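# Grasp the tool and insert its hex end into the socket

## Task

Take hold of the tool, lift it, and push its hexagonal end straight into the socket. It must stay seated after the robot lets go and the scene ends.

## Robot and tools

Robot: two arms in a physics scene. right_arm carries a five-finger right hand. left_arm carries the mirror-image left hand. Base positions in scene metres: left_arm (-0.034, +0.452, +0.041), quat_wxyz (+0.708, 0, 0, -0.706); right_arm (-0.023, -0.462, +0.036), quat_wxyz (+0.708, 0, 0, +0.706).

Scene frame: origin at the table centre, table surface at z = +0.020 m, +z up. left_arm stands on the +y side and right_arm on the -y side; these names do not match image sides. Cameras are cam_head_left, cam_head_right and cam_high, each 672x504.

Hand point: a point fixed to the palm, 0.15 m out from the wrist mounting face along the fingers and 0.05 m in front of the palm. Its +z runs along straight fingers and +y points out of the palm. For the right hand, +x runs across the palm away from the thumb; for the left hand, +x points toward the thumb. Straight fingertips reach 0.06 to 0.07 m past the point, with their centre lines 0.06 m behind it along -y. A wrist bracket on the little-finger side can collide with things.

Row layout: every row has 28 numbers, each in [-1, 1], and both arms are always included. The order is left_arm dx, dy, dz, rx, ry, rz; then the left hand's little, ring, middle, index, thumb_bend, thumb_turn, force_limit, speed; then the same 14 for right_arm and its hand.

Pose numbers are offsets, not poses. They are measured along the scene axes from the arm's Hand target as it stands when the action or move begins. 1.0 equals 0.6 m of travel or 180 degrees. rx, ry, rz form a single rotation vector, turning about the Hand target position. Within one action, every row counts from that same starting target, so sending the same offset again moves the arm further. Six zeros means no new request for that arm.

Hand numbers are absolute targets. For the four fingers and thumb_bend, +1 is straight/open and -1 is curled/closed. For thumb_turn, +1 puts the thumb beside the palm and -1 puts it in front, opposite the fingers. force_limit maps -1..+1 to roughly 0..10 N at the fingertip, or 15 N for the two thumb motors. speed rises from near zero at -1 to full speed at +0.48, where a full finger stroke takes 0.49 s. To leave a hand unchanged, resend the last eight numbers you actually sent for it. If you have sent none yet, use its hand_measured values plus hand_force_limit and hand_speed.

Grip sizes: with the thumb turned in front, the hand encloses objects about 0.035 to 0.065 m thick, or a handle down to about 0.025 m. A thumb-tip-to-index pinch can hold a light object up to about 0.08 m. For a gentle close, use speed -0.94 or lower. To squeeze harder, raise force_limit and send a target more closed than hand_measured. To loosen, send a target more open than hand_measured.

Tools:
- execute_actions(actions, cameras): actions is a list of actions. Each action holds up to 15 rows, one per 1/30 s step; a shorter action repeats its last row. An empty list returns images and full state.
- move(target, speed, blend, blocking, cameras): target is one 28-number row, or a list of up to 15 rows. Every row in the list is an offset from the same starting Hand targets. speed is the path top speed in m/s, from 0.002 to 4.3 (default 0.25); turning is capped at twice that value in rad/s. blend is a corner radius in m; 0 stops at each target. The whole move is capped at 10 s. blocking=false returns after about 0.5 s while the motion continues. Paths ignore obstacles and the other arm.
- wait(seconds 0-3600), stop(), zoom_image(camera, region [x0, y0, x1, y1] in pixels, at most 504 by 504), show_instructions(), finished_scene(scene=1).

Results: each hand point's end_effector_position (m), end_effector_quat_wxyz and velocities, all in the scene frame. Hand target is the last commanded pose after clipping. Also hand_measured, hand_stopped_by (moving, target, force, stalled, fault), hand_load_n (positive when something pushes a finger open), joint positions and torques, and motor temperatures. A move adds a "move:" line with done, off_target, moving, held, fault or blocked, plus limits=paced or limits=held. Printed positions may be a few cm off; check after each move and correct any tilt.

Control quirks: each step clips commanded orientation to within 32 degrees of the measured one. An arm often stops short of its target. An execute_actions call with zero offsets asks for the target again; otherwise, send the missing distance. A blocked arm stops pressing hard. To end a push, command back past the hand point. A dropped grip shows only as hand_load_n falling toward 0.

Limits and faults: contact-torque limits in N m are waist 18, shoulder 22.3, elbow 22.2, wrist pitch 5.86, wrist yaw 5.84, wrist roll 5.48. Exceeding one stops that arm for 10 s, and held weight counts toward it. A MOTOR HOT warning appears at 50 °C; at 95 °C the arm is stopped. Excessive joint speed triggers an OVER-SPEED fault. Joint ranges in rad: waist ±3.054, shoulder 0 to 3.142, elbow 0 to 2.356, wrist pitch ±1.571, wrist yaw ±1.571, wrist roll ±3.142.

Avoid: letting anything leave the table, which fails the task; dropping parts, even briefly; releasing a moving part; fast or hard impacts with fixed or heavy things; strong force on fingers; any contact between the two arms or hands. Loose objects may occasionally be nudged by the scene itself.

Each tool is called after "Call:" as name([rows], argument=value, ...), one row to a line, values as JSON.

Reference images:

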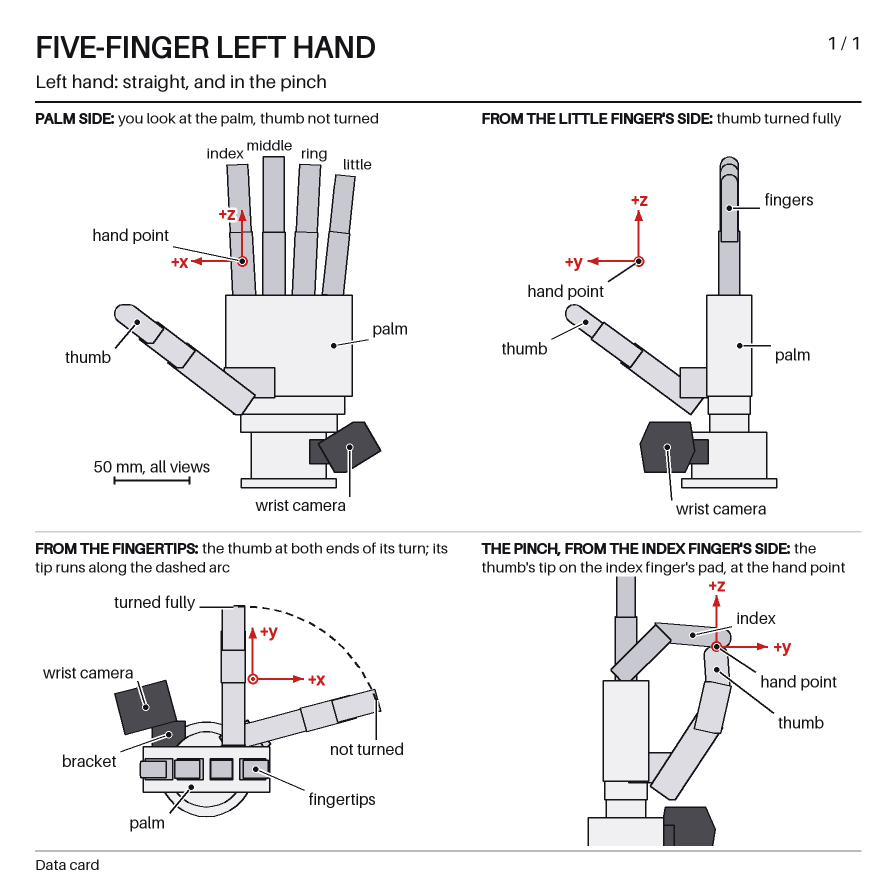

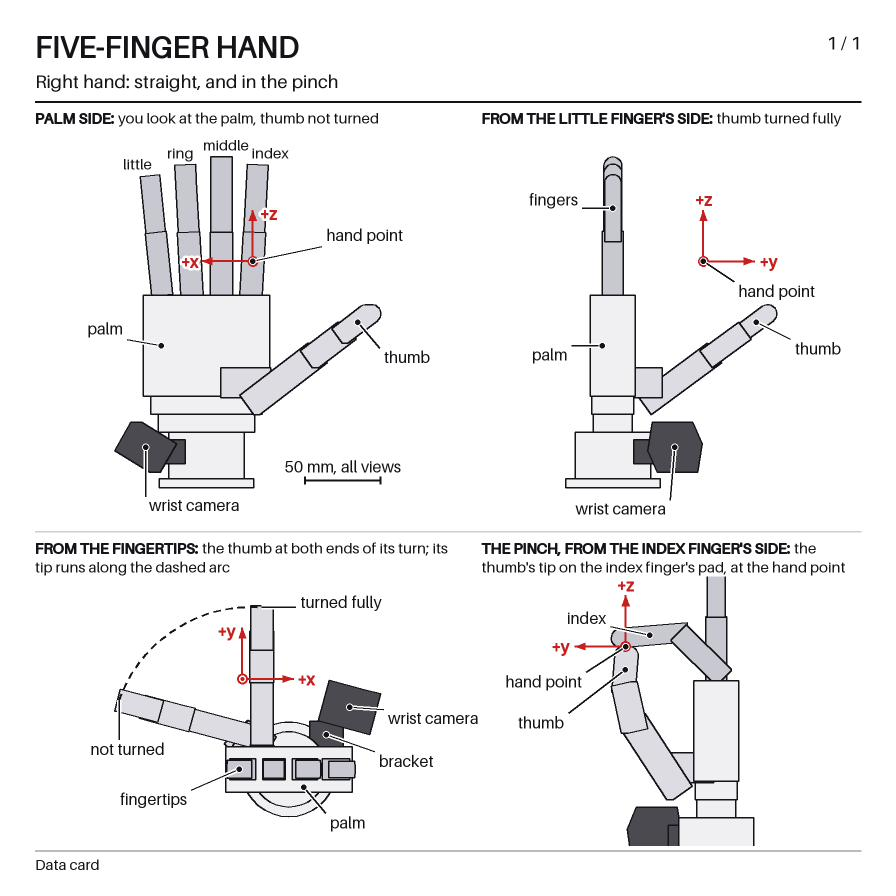

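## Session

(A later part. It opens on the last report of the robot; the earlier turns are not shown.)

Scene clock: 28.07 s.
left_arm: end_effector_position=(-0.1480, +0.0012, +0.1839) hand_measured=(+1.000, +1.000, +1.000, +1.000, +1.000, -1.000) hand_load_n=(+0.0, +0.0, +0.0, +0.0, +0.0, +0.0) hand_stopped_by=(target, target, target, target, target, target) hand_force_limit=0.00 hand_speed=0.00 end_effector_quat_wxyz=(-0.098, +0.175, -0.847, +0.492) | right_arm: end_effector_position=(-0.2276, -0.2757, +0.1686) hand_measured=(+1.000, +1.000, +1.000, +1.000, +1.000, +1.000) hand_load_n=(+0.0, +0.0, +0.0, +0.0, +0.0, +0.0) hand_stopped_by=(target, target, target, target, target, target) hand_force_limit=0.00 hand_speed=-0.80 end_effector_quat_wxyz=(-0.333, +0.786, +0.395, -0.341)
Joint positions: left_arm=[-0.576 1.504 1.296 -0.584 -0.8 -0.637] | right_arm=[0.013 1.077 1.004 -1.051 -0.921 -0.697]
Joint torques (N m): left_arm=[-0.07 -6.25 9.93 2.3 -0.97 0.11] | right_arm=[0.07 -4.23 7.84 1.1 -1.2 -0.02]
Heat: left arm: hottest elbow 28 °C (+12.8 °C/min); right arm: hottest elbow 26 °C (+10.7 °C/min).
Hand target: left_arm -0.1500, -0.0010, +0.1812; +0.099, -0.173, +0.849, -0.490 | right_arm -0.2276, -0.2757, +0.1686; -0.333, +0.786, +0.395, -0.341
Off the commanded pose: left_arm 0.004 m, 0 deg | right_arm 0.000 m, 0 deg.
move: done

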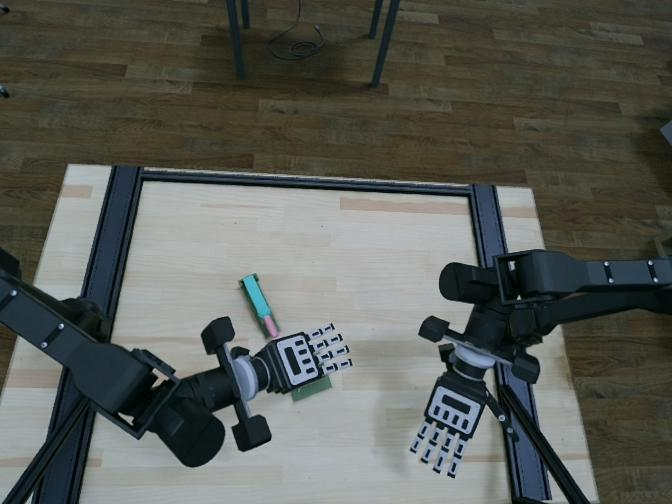

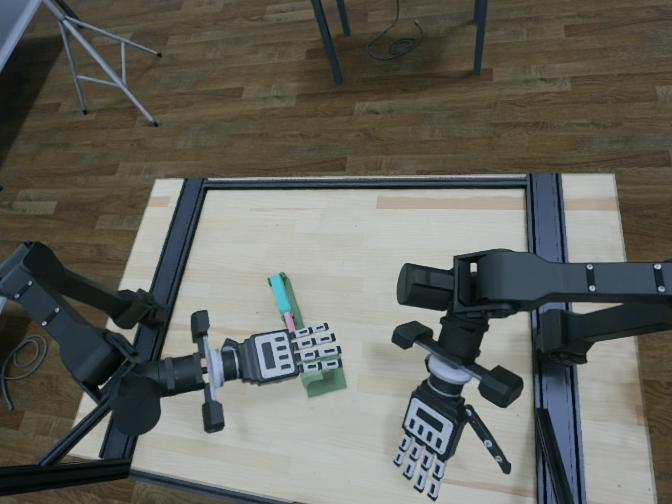

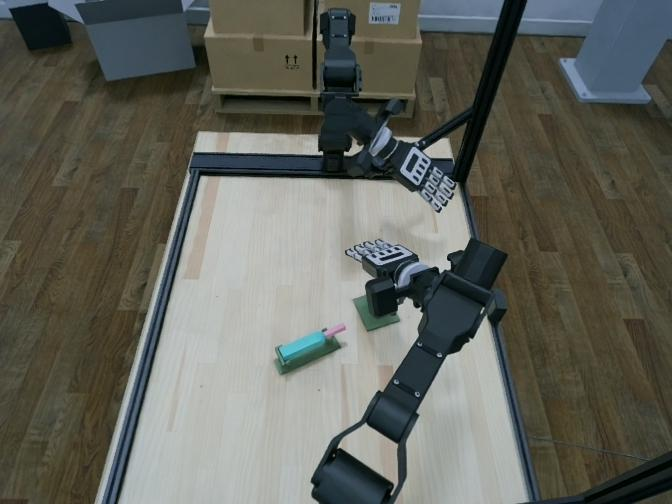

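Call:
move(target=[0, 0, 0.25, 0, 0, 0, 1, 1, 1, 1, 1, -1, 0, 0, 0, 0, 0, 0, 0, 0, 1, 1, 1, 1, 1, 1, 0, -0.8], cameras=["all"])

Call:
zoom_image(camera="cam_head_left", region=[305, 290, 375, 360])

Call:
zoom_image(camera="cam_head_right", region=[265, 295, 335, 365])

Call:
zoom_image(camera="cam_high", region=[335, 165, 405, 235])

Scene clock: 29.97 s.
left_arm: end_effector_position=(-0.1487, +0.0013, +0.3346) hand_measured=(+1.000, +1.000, +1.000, +1.000, +1.000, -1.000) hand_load_n=(+0.0, +0.0, +0.0, +0.0, +0.0, +0.0) hand_stopped_by=(target, target, target, target, target, target) hand_force_limit=0.00 hand_speed=0.00 end_effector_quat_wxyz=(-0.097, +0.173, -0.847, +0.493) | right_arm: end_effector_position=(-0.2276, -0.2757, +0.1686) hand_measured=(+1.000, +1.000, +1.000, +1.000, +1.000, +1.000) hand_load_n=(+0.0, +0.0, +0.0, +0.0, +0.0, +0.0) hand_stopped_by=(target, target, target, target, target, target) hand_force_limit=0.00 hand_speed=-0.80 end_effector_quat_wxyz=(-0.333, +0.786, +0.395, -0.341)
Joint positions: left_arm=[-0.576 1.721 2.172 -1.24 -0.797 -0.631] | right_arm=[0.013 1.077 1.004 -1.051 -0.921 -0.697]
Joint torques (N m): left_arm=[-0.07 -6.83 8.37 2 -1.1 -0.07] | right_arm=[0.16 -4.12 7.78 1.16 -1.2 0]
Heat: left arm: hottest elbow 28 °C (+12.0 °C/min); right arm: hottest elbow 26 °C (+10.0 °C/min).
Hand target: left_arm -0.1500, -0.0010, +0.3312; +0.099, -0.173, +0.849, -0.490 | right_arm -0.2276, -0.2757, +0.1686; -0.333, +0.786, +0.395, -0.341
Off the commanded pose: left_arm 0.004 m, 0 deg | right_arm 0.000 m, 0 deg.
move: done

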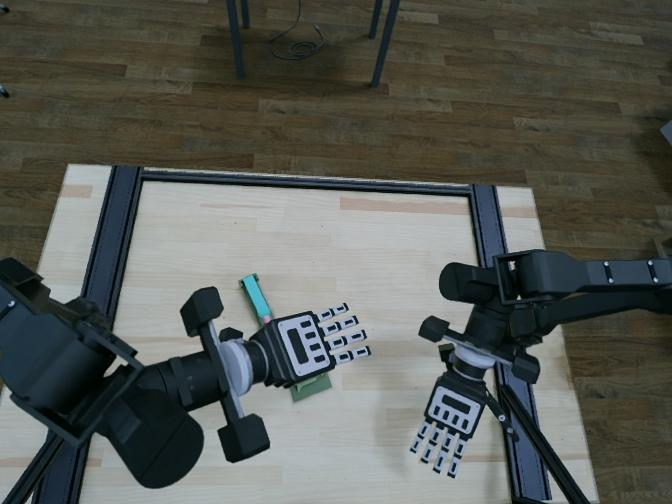

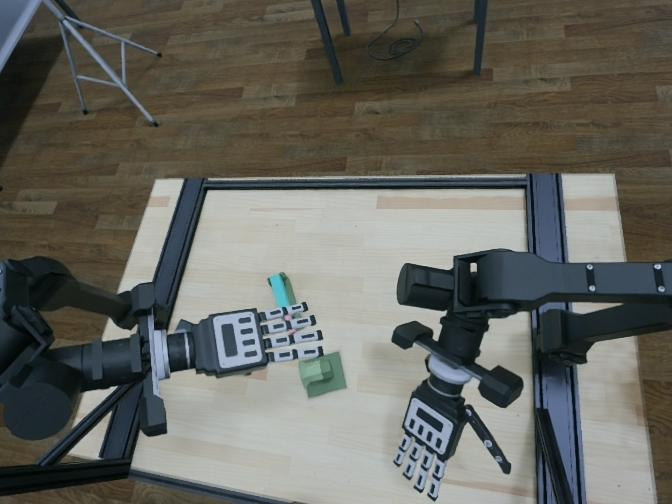

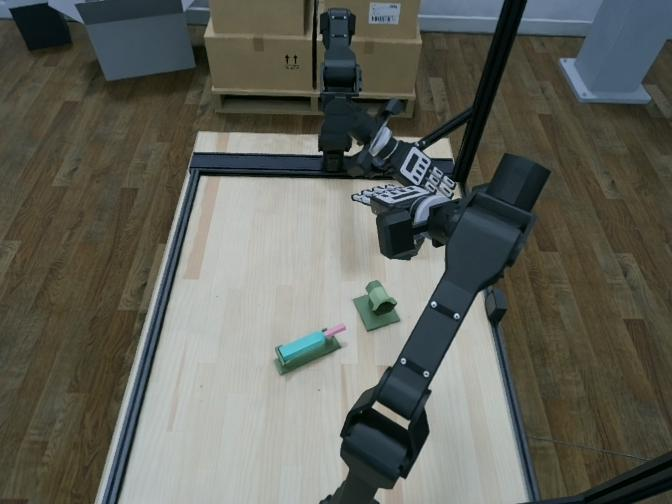

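Scaled by 7.200 from the camera's image (finer frame: 960x720).

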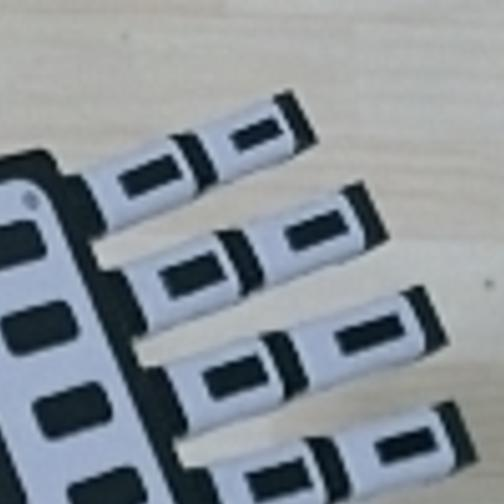

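Scaled by 7.200 from the camera's image (finer frame: 960x720).

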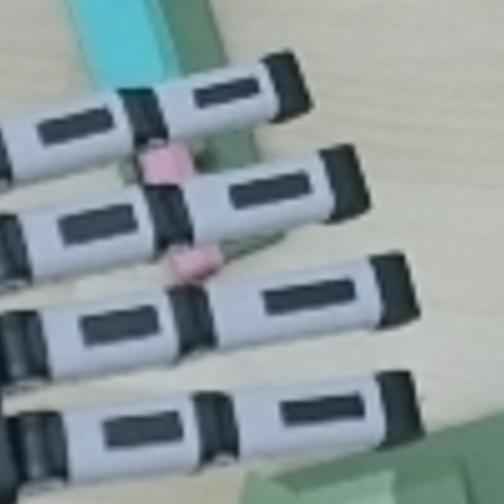

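Scaled by 7.200 from the camera's image (finer frame: 960x720).

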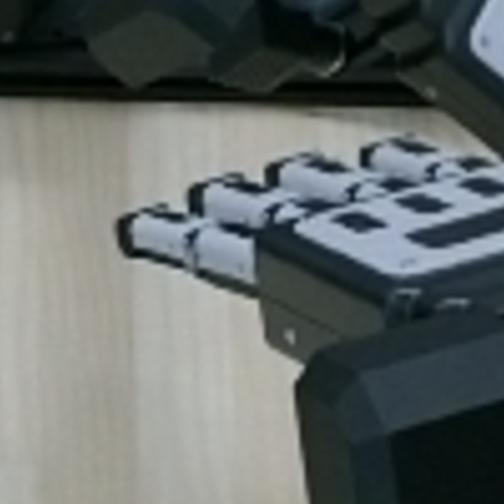

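Call:
move(target=[0.45, 0.25, 0.0, 0, 0, 0, 1, 1, 1, 1, 1, -1, 0, 0, 0, 0, 0, 0, 0, 0, 1, 1, 1, 1, 1, 1, 0, -0.8], cameras=["all"])

Call:
zoom_image(camera="cam_high", region=[348, 274, 404, 334])

Call:
zoom_image(camera="cam_head_left", region=[279, 348, 335, 404])

Call:
zoom_image(camera="cam_head_right", region=[294, 346, 350, 402])

Scene clock: 41.73 s.
left_arm: end_effector_position=(+0.1192, +0.1495, +0.3330) hand_measured=(+1.000, +1.000, +1.000, +1.000, +1.000, -1.000) hand_load_n=(+0.0, +0.0, +0.0, -0.5, +0.0, +0.0) hand_stopped_by=(target, target, target, target, target, target) hand_force_limit=0.00 hand_speed=0.00 end_effector_quat_wxyz=(-0.100, +0.172, -0.847, +0.493) | right_arm: end_effector_position=(-0.2276, -0.2757, +0.1686) hand_measured=(+1.000, +1.000, +1.000, +1.000, +1.000, +1.000) hand_load_n=(+0.0, +0.0, -0.5, +0.0, +0.0, +0.0) hand_stopped_by=(target, target, target, target, target, target) hand_force_limit=0.00 hand_speed=-0.80 end_effector_quat_wxyz=(-0.333, +0.786, +0.395, -0.341)
Joint positions: left_arm=[0.767 1.114 1.615 -1.049 0.319 0.189] | right_arm=[0.013 1.077 1.004 -1.051 -0.921 -0.697]
Joint torques (N m): left_arm=[-0.01 -2.73 8.2 2.76 0.39 0.11] | right_arm=[0.01 -4.16 7.93 1.15 -1.18 0]
Heat: left arm: hottest elbow 30 °C (+11.5 °C/min); right arm: hottest elbow 27 °C (+8.6 °C/min).
Hand target: left_arm +0.1200, +0.1490, +0.3312; +0.099, -0.173, +0.849, -0.490 | right_arm -0.2276, -0.2757, +0.1686; -0.333, +0.786, +0.395, -0.341
Off the commanded pose: left_arm 0.002 m, 0 deg | right_arm 0.000 m, 0 deg.
move: done

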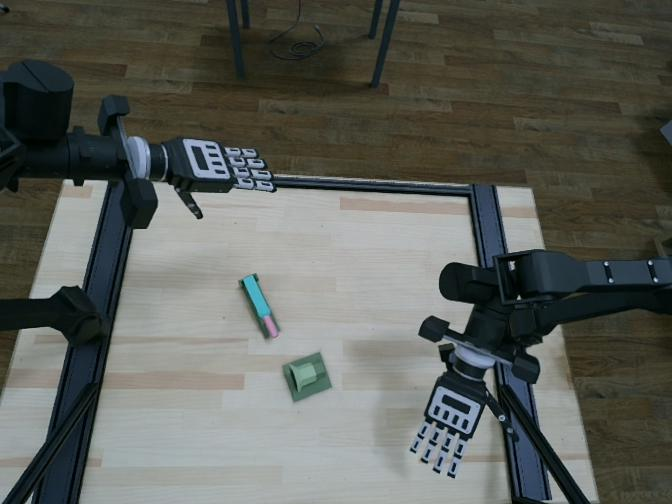

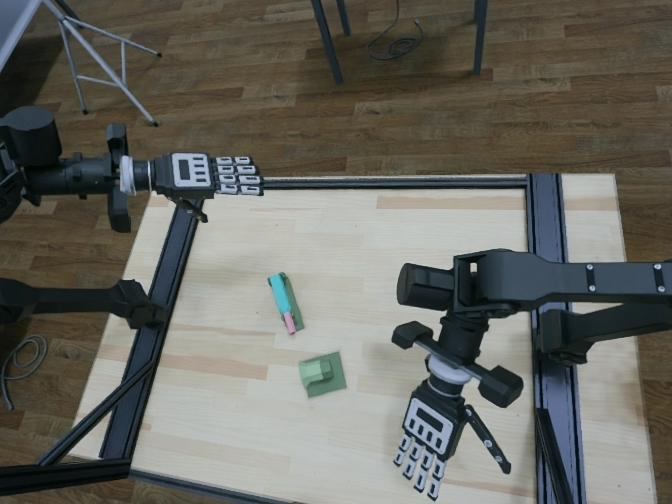

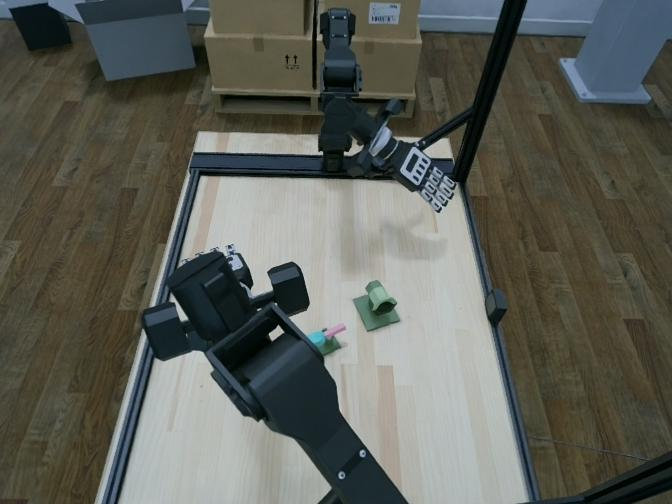

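Scaled by 8.400 from the camera's image (finer frame: 960x720).

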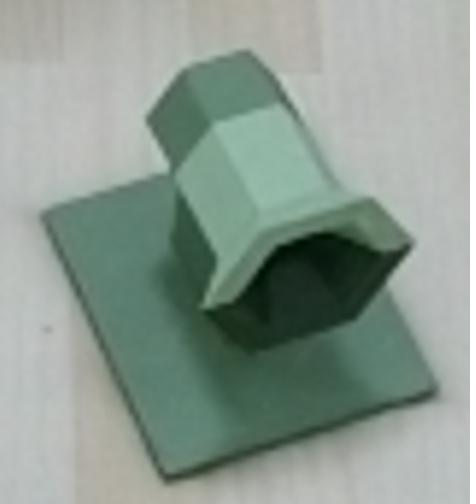

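Scaled by 9.000 from the camera's image (finer frame: 960x720).

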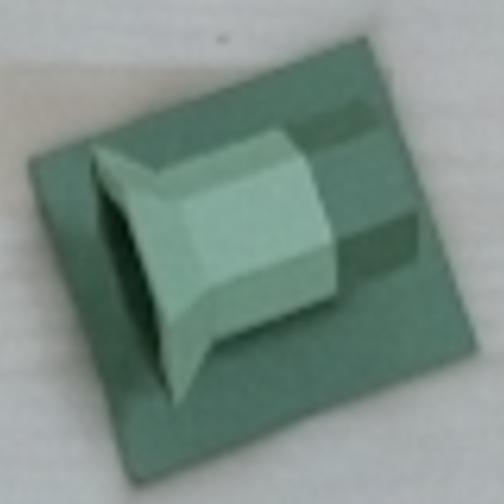

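Scaled by 9.000 from the camera's image (finer frame: 960x720).

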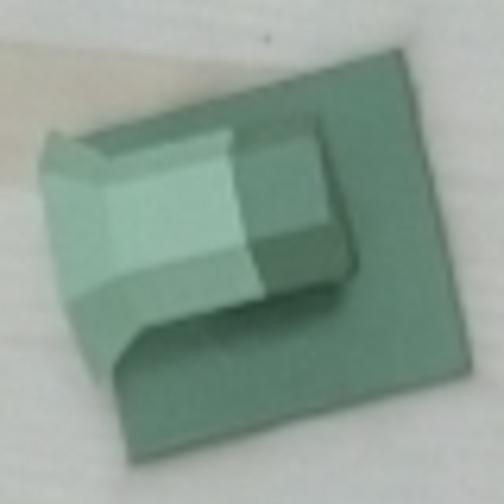

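Call:
zoom_image(camera="cam_head_left", region=[254, 308, 284, 338])

Call:
zoom_image(camera="cam_head_right", region=[274, 306, 304, 336])

Call:
zoom_image(camera="cam_high", region=[312, 312, 352, 352])

Call:
zoom_image(camera="cam_head_left", region=[234, 268, 274, 308])

Call:
zoom_image(camera="cam_head_right", region=[262, 266, 302, 306])

Scaled by 16.800 from the camera's image (finer frame: 960x720).

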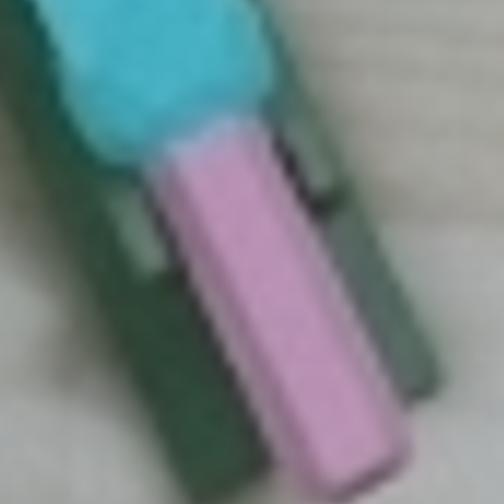

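Scaled by 16.800 from the camera's image (finer frame: 960x720).

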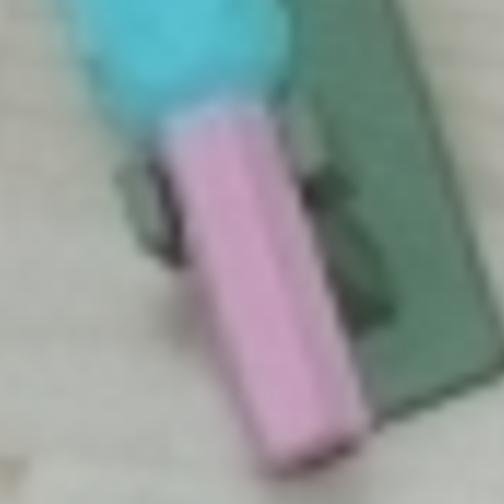

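Scaled by 12.600 from the camera's image (finer frame: 960x720).

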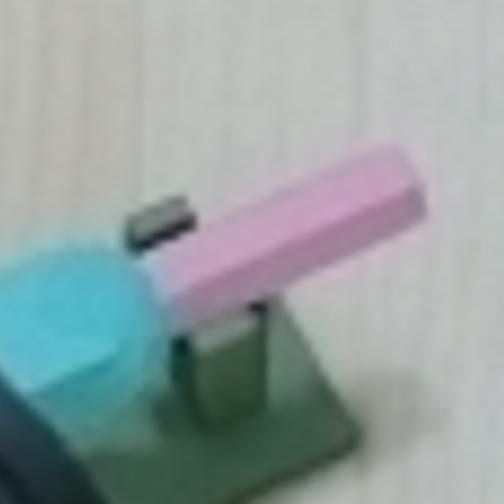

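Scaled by 12.600 from the camera's image (finer frame: 960x720).

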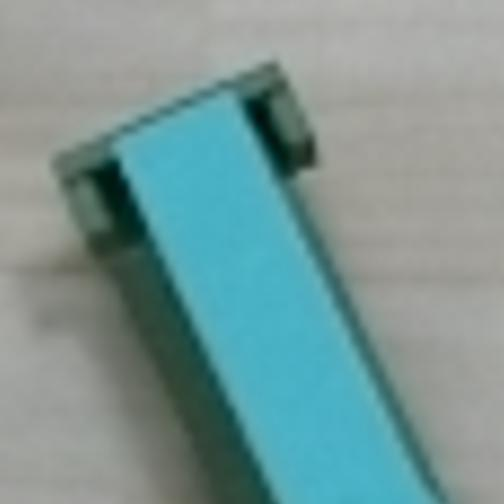

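Scaled by 12.600 from the camera's image (finer frame: 960x720).

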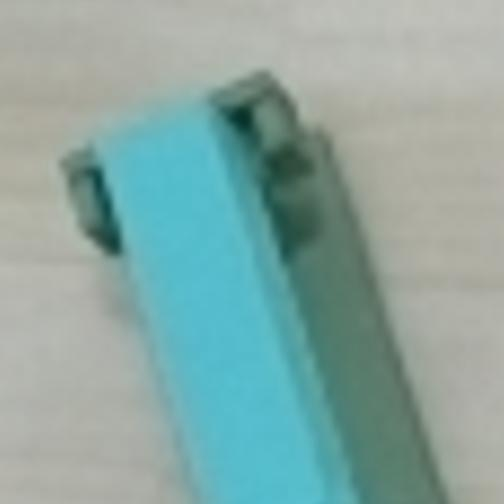

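Call:
move(target=[-0.467, -0.05, 0.0, 0, 0, 0.0241, 1, 1, 1, 1, 1, -1, 0, 0, 0, 0, 0, 0, 0, 0, 1, 1, 1, 1, 1, 1, 0, -0.8], cameras=["cam_high"])

Call:
zoom_image(camera="cam_high", region=[268, 335, 308, 375])

Call:
zoom_image(camera="cam_high", region=[304, 317, 352, 365])

Scene clock: 53.83 s.
left_arm: end_effector_position=(-0.1586, +0.1190, +0.3309) hand_measured=(+1.000, +1.000, +1.000, +1.000, +1.000, -1.000) hand_load_n=(+0.0, +0.0, +0.0, +0.0, +0.0, +0.0) hand_stopped_by=(target, target, target, target, target, target) hand_force_limit=0.00 hand_speed=0.00 end_effector_quat_wxyz=(-0.082, +0.183, -0.840, +0.505) | right_arm: end_effector_position=(-0.2276, -0.2757, +0.1686) hand_measured=(+1.000, +1.000, +1.000, +1.000, +1.000, +1.000) hand_load_n=(+0.0, +0.0, +0.0, +0.0, +0.0, +0.0) hand_stopped_by=(target, target, target, target, target, target) hand_force_limit=0.00 hand_speed=-0.80 end_effector_quat_wxyz=(-0.333, +0.786, +0.395, -0.341)
Joint positions: left_arm=[-0.918 1.454 1.914 -1.56 -1.005 -1.082] | right_arm=[0.013 1.077 1.004 -1.051 -0.921 -0.697]
Joint torques (N m): left_arm=[-0.19 -4.63 7.34 1.25 -1.53 -0.06] | right_arm=[0.11 -4.23 7.79 1.1 -1.17 0.02]
Heat: left arm: hottest elbow 30 °C (+8.9 °C/min); right arm: hottest elbow 28 °C (+7.8 °C/min).
Hand target: left_arm -0.1602, +0.1190, +0.3312; +0.117, -0.205, +0.842, -0.486 | right_arm -0.2276, -0.2757, +0.1686; -0.333, +0.786, +0.395, -0.341
Off the commanded pose: left_arm 0.002 m, 5 deg | right_arm 0.000 m, 0 deg.
joint sent to its limit (left arm) — joint 4 (wrist pitch), lower limit. The joint targets are off in orientation, not in position.
move: off_target (left_arm)

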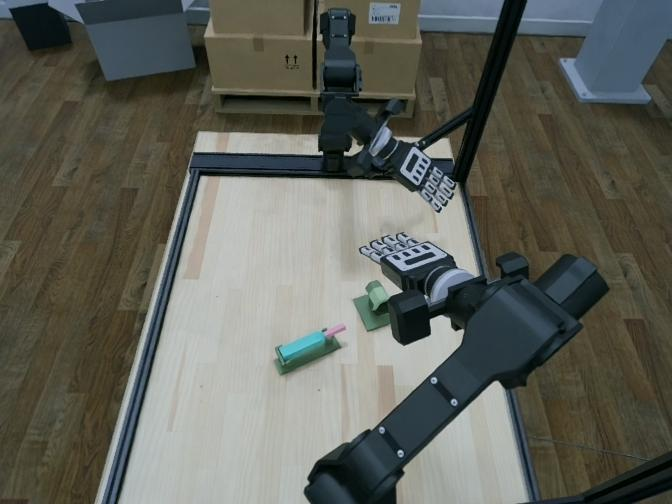

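Scaled by 12.600 from the camera's image (finer frame: 960x720).

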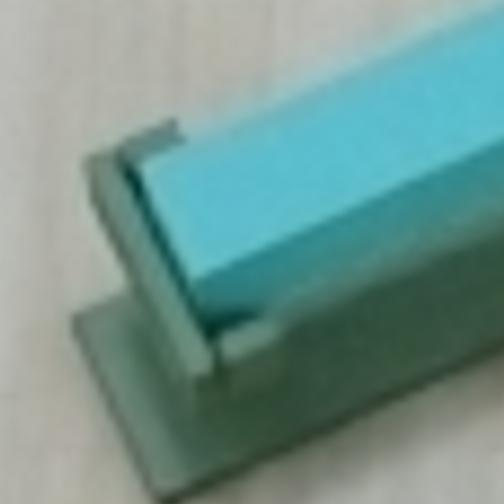

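Scaled by 10.500 from the camera's image (finer frame: 960x720).

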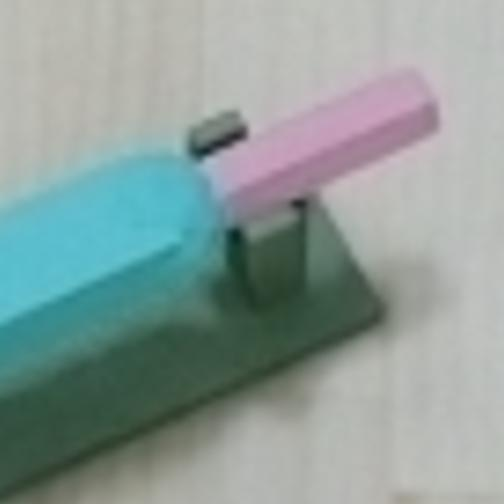

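Call:
move([
  [0.2733, 0.0323, 0.0, 0, 0, 0, 1, 0.7, 0.7, 0.7, 0.4, -1, 0, 0, 0, 0, 0, 0, 0, 0, 1, 1, 1, 1, 1, 1, 0, -0.8],
  [0.2733, 0.0323, -0.292, 0, 0, 0, 1, 0.7, 0.7, 0.7, 0.4, -1, 0, 0, 0, 0, 0, 0, 0, 0, 1, 1, 1, 1, 1, 1, 0, -0.8],
], blend=0.03, cameras=["all"])

Call:
zoom_image(camera="cam_head_left", region=[210, 260, 300, 350])

Call:
zoom_image(camera="cam_head_right", region=[220, 260, 310, 350])

Call:
zoom_image(camera="cam_high", region=[240, 260, 370, 390])

Scene clock: 56.93 s.
left_arm: end_effector_position=(+0.0033, +0.1364, +0.1612) hand_measured=(+1.000, +0.700, +0.700, +0.700, +0.400, -1.000) hand_load_n=(+0.0, +0.0, +0.0, +0.0, -0.5, +0.0) hand_stopped_by=(target, target, target, target, target, target) hand_force_limit=0.00 hand_speed=0.00 end_effector_quat_wxyz=(-0.116, +0.206, -0.840, +0.489) | right_arm: end_effector_position=(-0.2276, -0.2757, +0.1686) hand_measured=(+1.000, +1.000, +1.000, +1.000, +1.000, +1.000) hand_load_n=(+0.0, +0.0, +0.0, +0.0, +0.0, +0.0) hand_stopped_by=(target, target, target, target, target, target) hand_force_limit=0.00 hand_speed=-0.80 end_effector_quat_wxyz=(-0.333, +0.786, +0.395, -0.341)
Joint positions: left_arm=[-0.22 0.747 0.751 -0.64 -0.587 -0.395] | right_arm=[0.013 1.077 1.004 -1.051 -0.921 -0.697]
Joint torques (N m): left_arm=[0.15 -2.65 7.25 2.81 -0.56 0.12] | right_arm=[0.06 -4.22 7.87 1.13 -1.18 0]
Heat: left arm: hottest elbow 30 °C (+8.4 °C/min); right arm: hottest elbow 28 °C (+7.4 °C/min).
Hand target: left_arm +0.0038, +0.1385, +0.1559; +0.117, -0.205, +0.842, -0.486 | right_arm -0.2276, -0.2757, +0.1686; -0.333, +0.786, +0.395, -0.341
Off the commanded pose: left_arm 0.006 m, 1 deg | right_arm 0.000 m, 0 deg.
move: done

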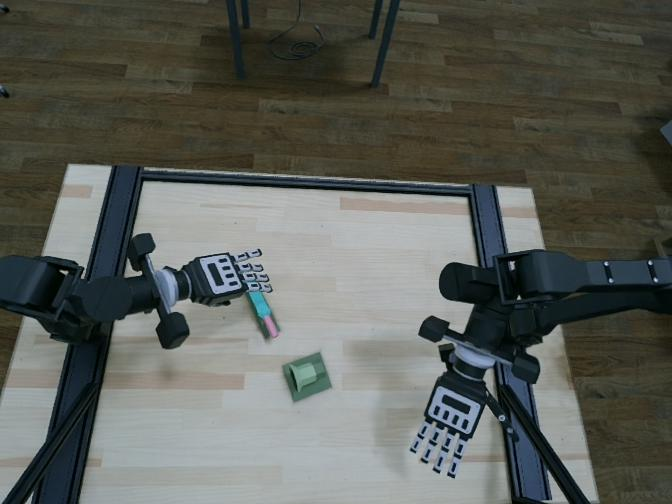

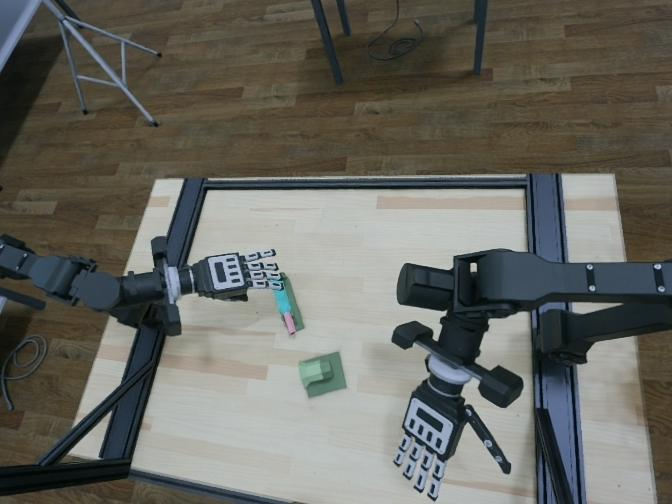

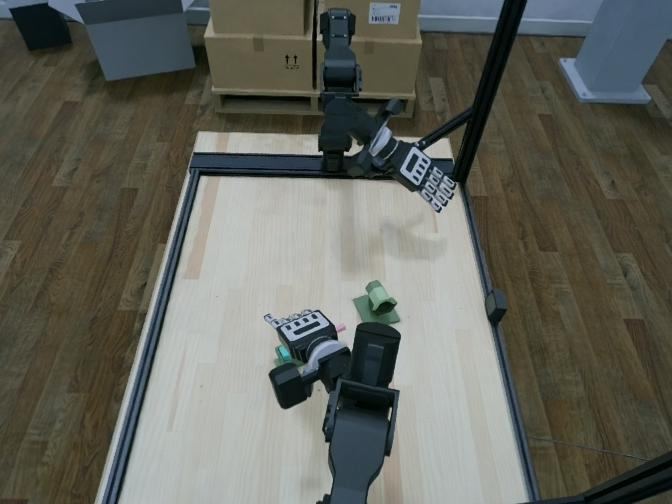

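Scaled by 5.600 from the camera's image (finer frame: 960x720).

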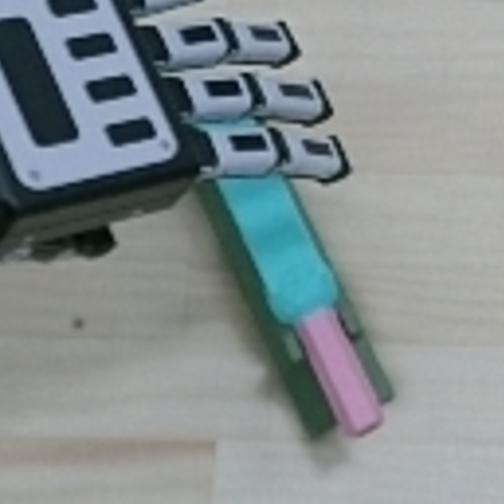

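Scaled by 5.600 from the camera's image (finer frame: 960x720).

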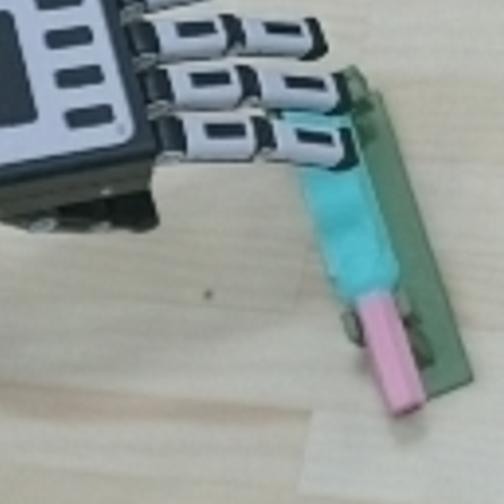

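Scaled by 3.877 from the camera's image (finer frame: 960x720).

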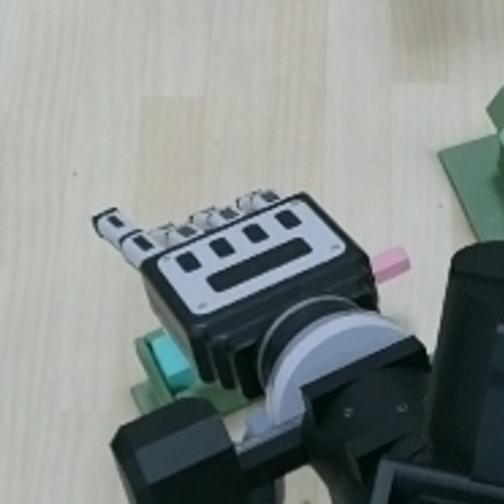

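Call:
move(target=[0.016, -0.0325, -0.134, 0, 0, 0, 1, 0.7, 0.7, 0.7, 0.4, -1, 0, 0, 0, 0, 0, 0, 0, 0, 1, 1, 1, 1, 1, 1, 0, -0.8], speed=0.1, cameras=["all"])

Call:
zoom_image(camera="cam_head_left", region=[215, 260, 295, 340])

Call:
zoom_image(camera="cam_head_right", region=[235, 260, 315, 340])

Call:
zoom_image(camera="cam_high", region=[250, 290, 360, 400])

Scene clock: 58.90 s.
left_arm: end_effector_position=(+0.0130, +0.1154, +0.0848) hand_measured=(+1.000, +0.700, +0.700, +0.700, +0.400, -1.000) hand_load_n=(+0.0, +0.0, +0.0, +0.0, +0.0, +0.0) hand_stopped_by=(target, target, target, target, target, target) hand_force_limit=0.00 hand_speed=0.00 end_effector_quat_wxyz=(-0.115, +0.207, -0.837, +0.494) | right_arm: end_effector_position=(-0.2276, -0.2757, +0.1686) hand_measured=(+1.000, +1.000, +1.000, +1.000, +1.000, +1.000) hand_load_n=(-0.5, +0.0, +0.0, +0.0, +0.0, +0.0) hand_stopped_by=(target, target, target, target, target, target) hand_force_limit=0.00 hand_speed=-0.80 end_effector_quat_wxyz=(-0.333, +0.786, +0.395, -0.341)
Joint positions: left_arm=[-0.125 0.799 0.439 -0.23 -0.511 -0.33] | right_arm=[0.013 1.077 1.004 -1.051 -0.921 -0.697]
Joint torques (N m): left_arm=[0.13 -1.94 7.48 2.96 -0.44 0.11] | right_arm=[0.08 -4.16 7.85 1.11 -1.18 0.04]
Heat: left arm: hottest elbow 30 °C (+8.1 °C/min); right arm: hottest elbow 28 °C (+7.1 °C/min).
Hand target: left_arm +0.0135, +0.1190, +0.0755; +0.118, -0.205, +0.842, -0.486 | right_arm -0.2276, -0.2757, +0.1686; -0.333, +0.786, +0.395, -0.341
Off the commanded pose: left_arm 0.010 m, 1 deg | right_arm 0.000 m, 0 deg.
move: off_target (left_arm)

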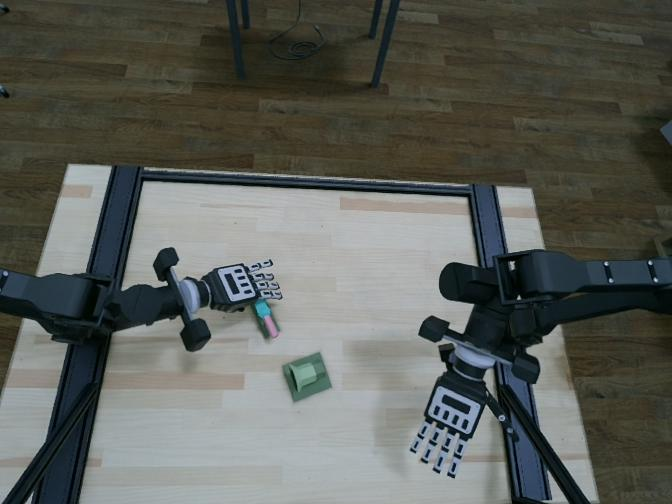

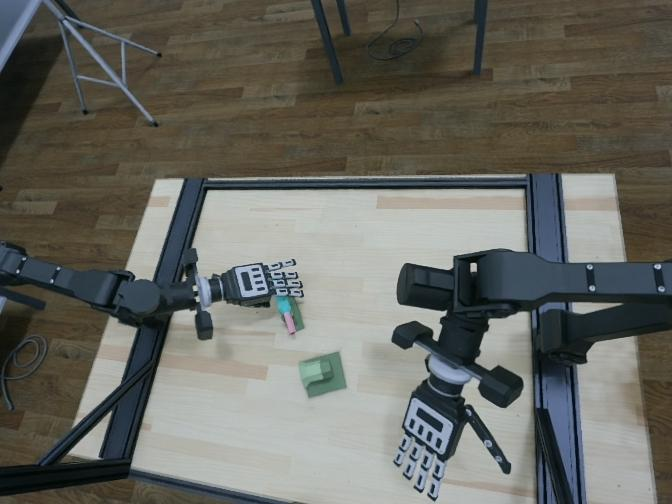

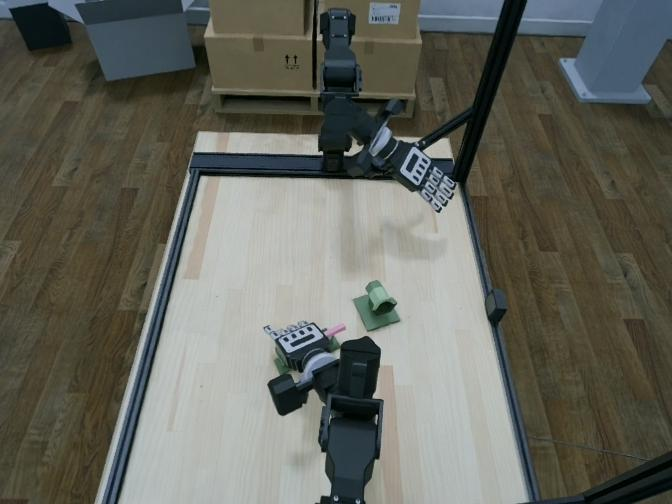

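Scaled by 6.300 from the camera's image (finer frame: 960x720).

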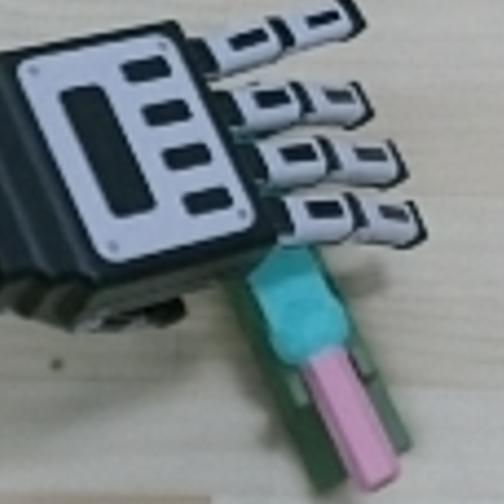

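Scaled by 6.300 from the camera's image (finer frame: 960x720).

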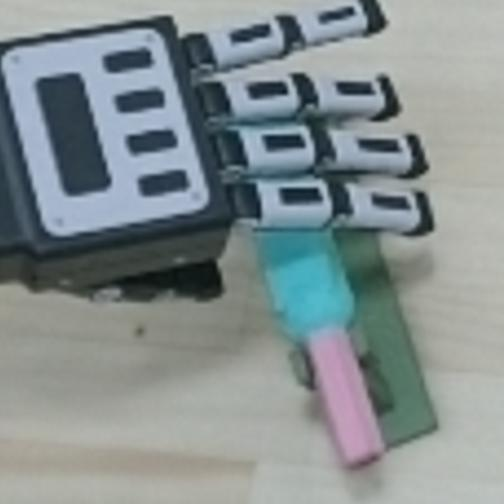

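Scaled by 4.582 from the camera's image (finer frame: 960x720).

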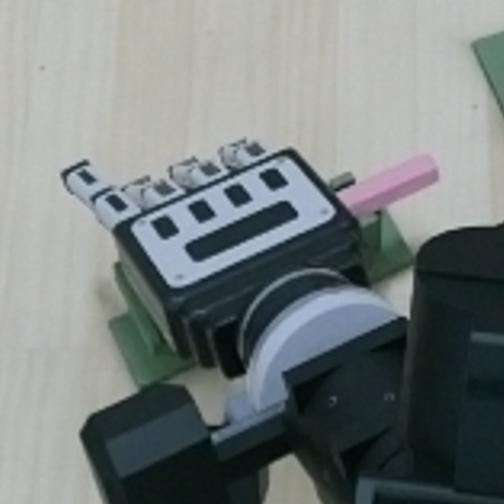

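Call:
move(target=[0.0047, -0.0017, -0.0478, 0, 0, 0, 1, 0.7, 0.7, 0.7, 0.4, -1, 0, 0, 0, 0, 0, 0, 0, 0, 1, 1, 1, 1, 1, 1, 0, -0.8], speed=0.06, cameras=["all"])

Call:
zoom_image(camera="cam_head_left", region=[215, 260, 295, 340])

Call:
zoom_image(camera="cam_head_right", region=[235, 260, 315, 340])

Call:
zoom_image(camera="cam_high", region=[250, 290, 360, 400])

Scene clock: 60.63 s.
left_arm: end_effector_position=(+0.0156, +0.1137, +0.0561) hand_measured=(+1.000, +0.700, +0.700, +0.700, +0.400, -1.000) hand_load_n=(+0.0, -0.5, +0.0, +0.0, +0.0, +0.0) hand_stopped_by=(target, target, target, target, target, target) hand_force_limit=0.00 hand_speed=0.00 end_effector_quat_wxyz=(-0.115, +0.207, -0.837, +0.494) | right_arm: end_effector_position=(-0.2276, -0.2757, +0.1686) hand_measured=(+1.000, +1.000, +1.000, +1.000, +1.000, +1.000) hand_load_n=(+0.0, +0.0, +0.0, +0.0, +0.0, -0.5) hand_stopped_by=(target, target, target, target, target, target) hand_force_limit=0.00 hand_speed=-0.80 end_effector_quat_wxyz=(-0.333, +0.786, +0.395, -0.341)
Joint positions: left_arm=[-0.105 0.842 0.333 -0.074 -0.494 -0.317] | right_arm=[0.013 1.077 1.004 -1.051 -0.921 -0.697]
Joint torques (N m): left_arm=[0.14 -2.02 7.29 2.98 -0.43 0.12] | right_arm=[0.04 -4.08 7.89 1.15 -1.19 0.02]
Heat: left arm: hottest elbow 30 °C (+8.0 °C/min); right arm: hottest elbow 28 °C (+7.0 °C/min).
Hand target: left_arm +0.0162, +0.1180, +0.0468; +0.117, -0.205, +0.842, -0.486 | right_arm -0.2276, -0.2757, +0.1686; -0.333, +0.786, +0.395, -0.341
Off the commanded pose: left_arm 0.010 m, 1 deg | right_arm 0.000 m, 0 deg.
move: off_target (left_arm)

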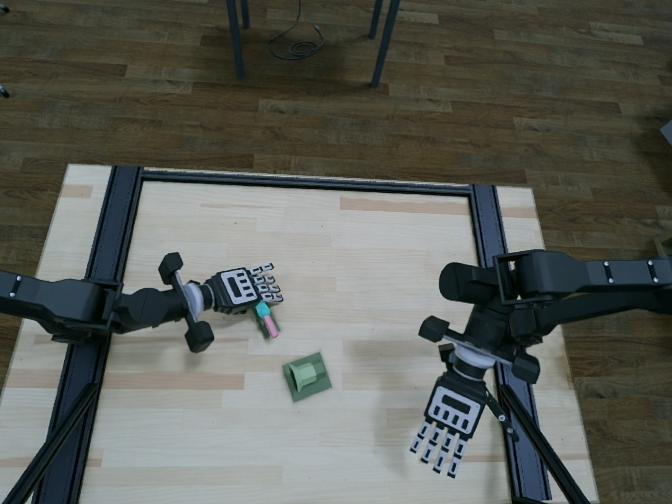

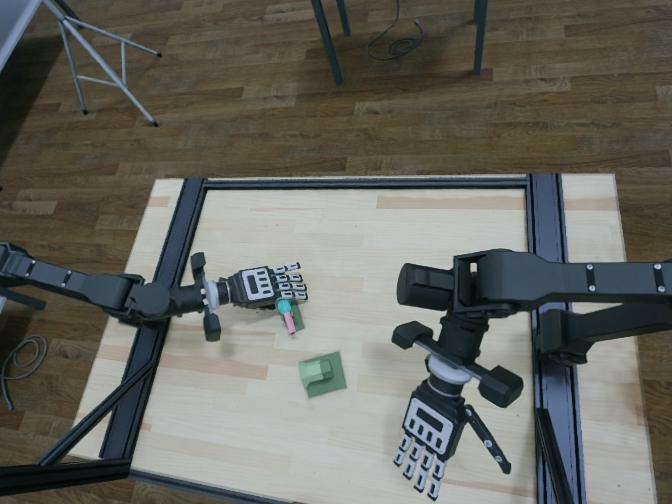

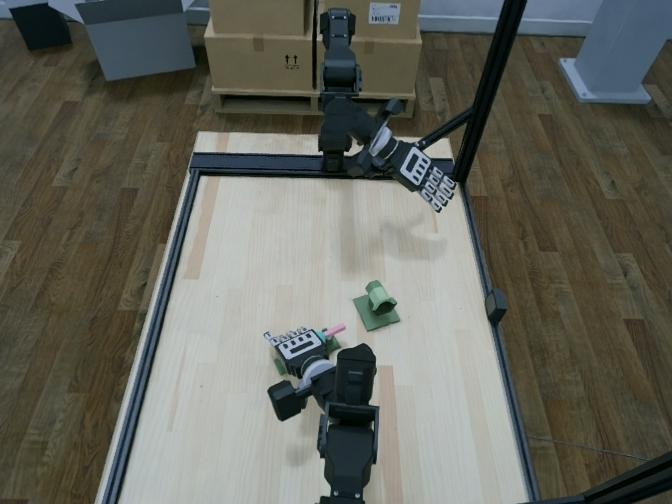

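Scaled by 6.300 from the camera's image (finer frame: 960x720).

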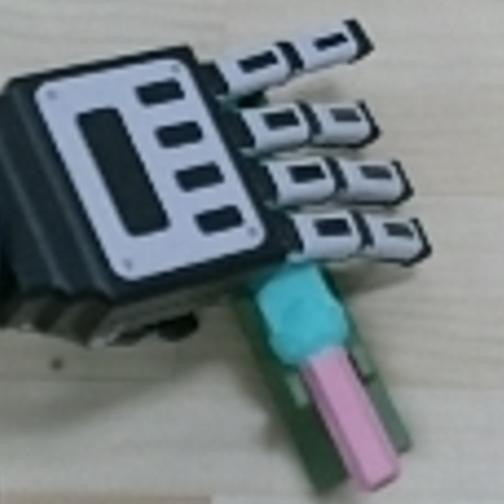

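Scaled by 6.300 from the camera's image (finer frame: 960x720).

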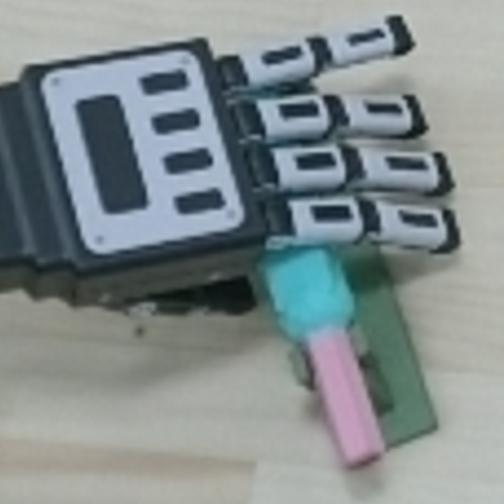

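Scaled by 4.582 from the camera's image (finer frame: 960x720).

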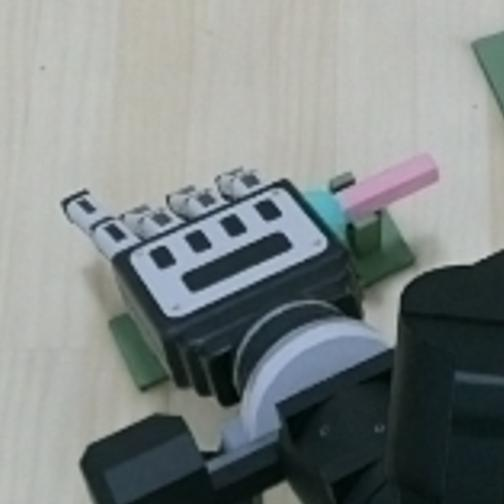

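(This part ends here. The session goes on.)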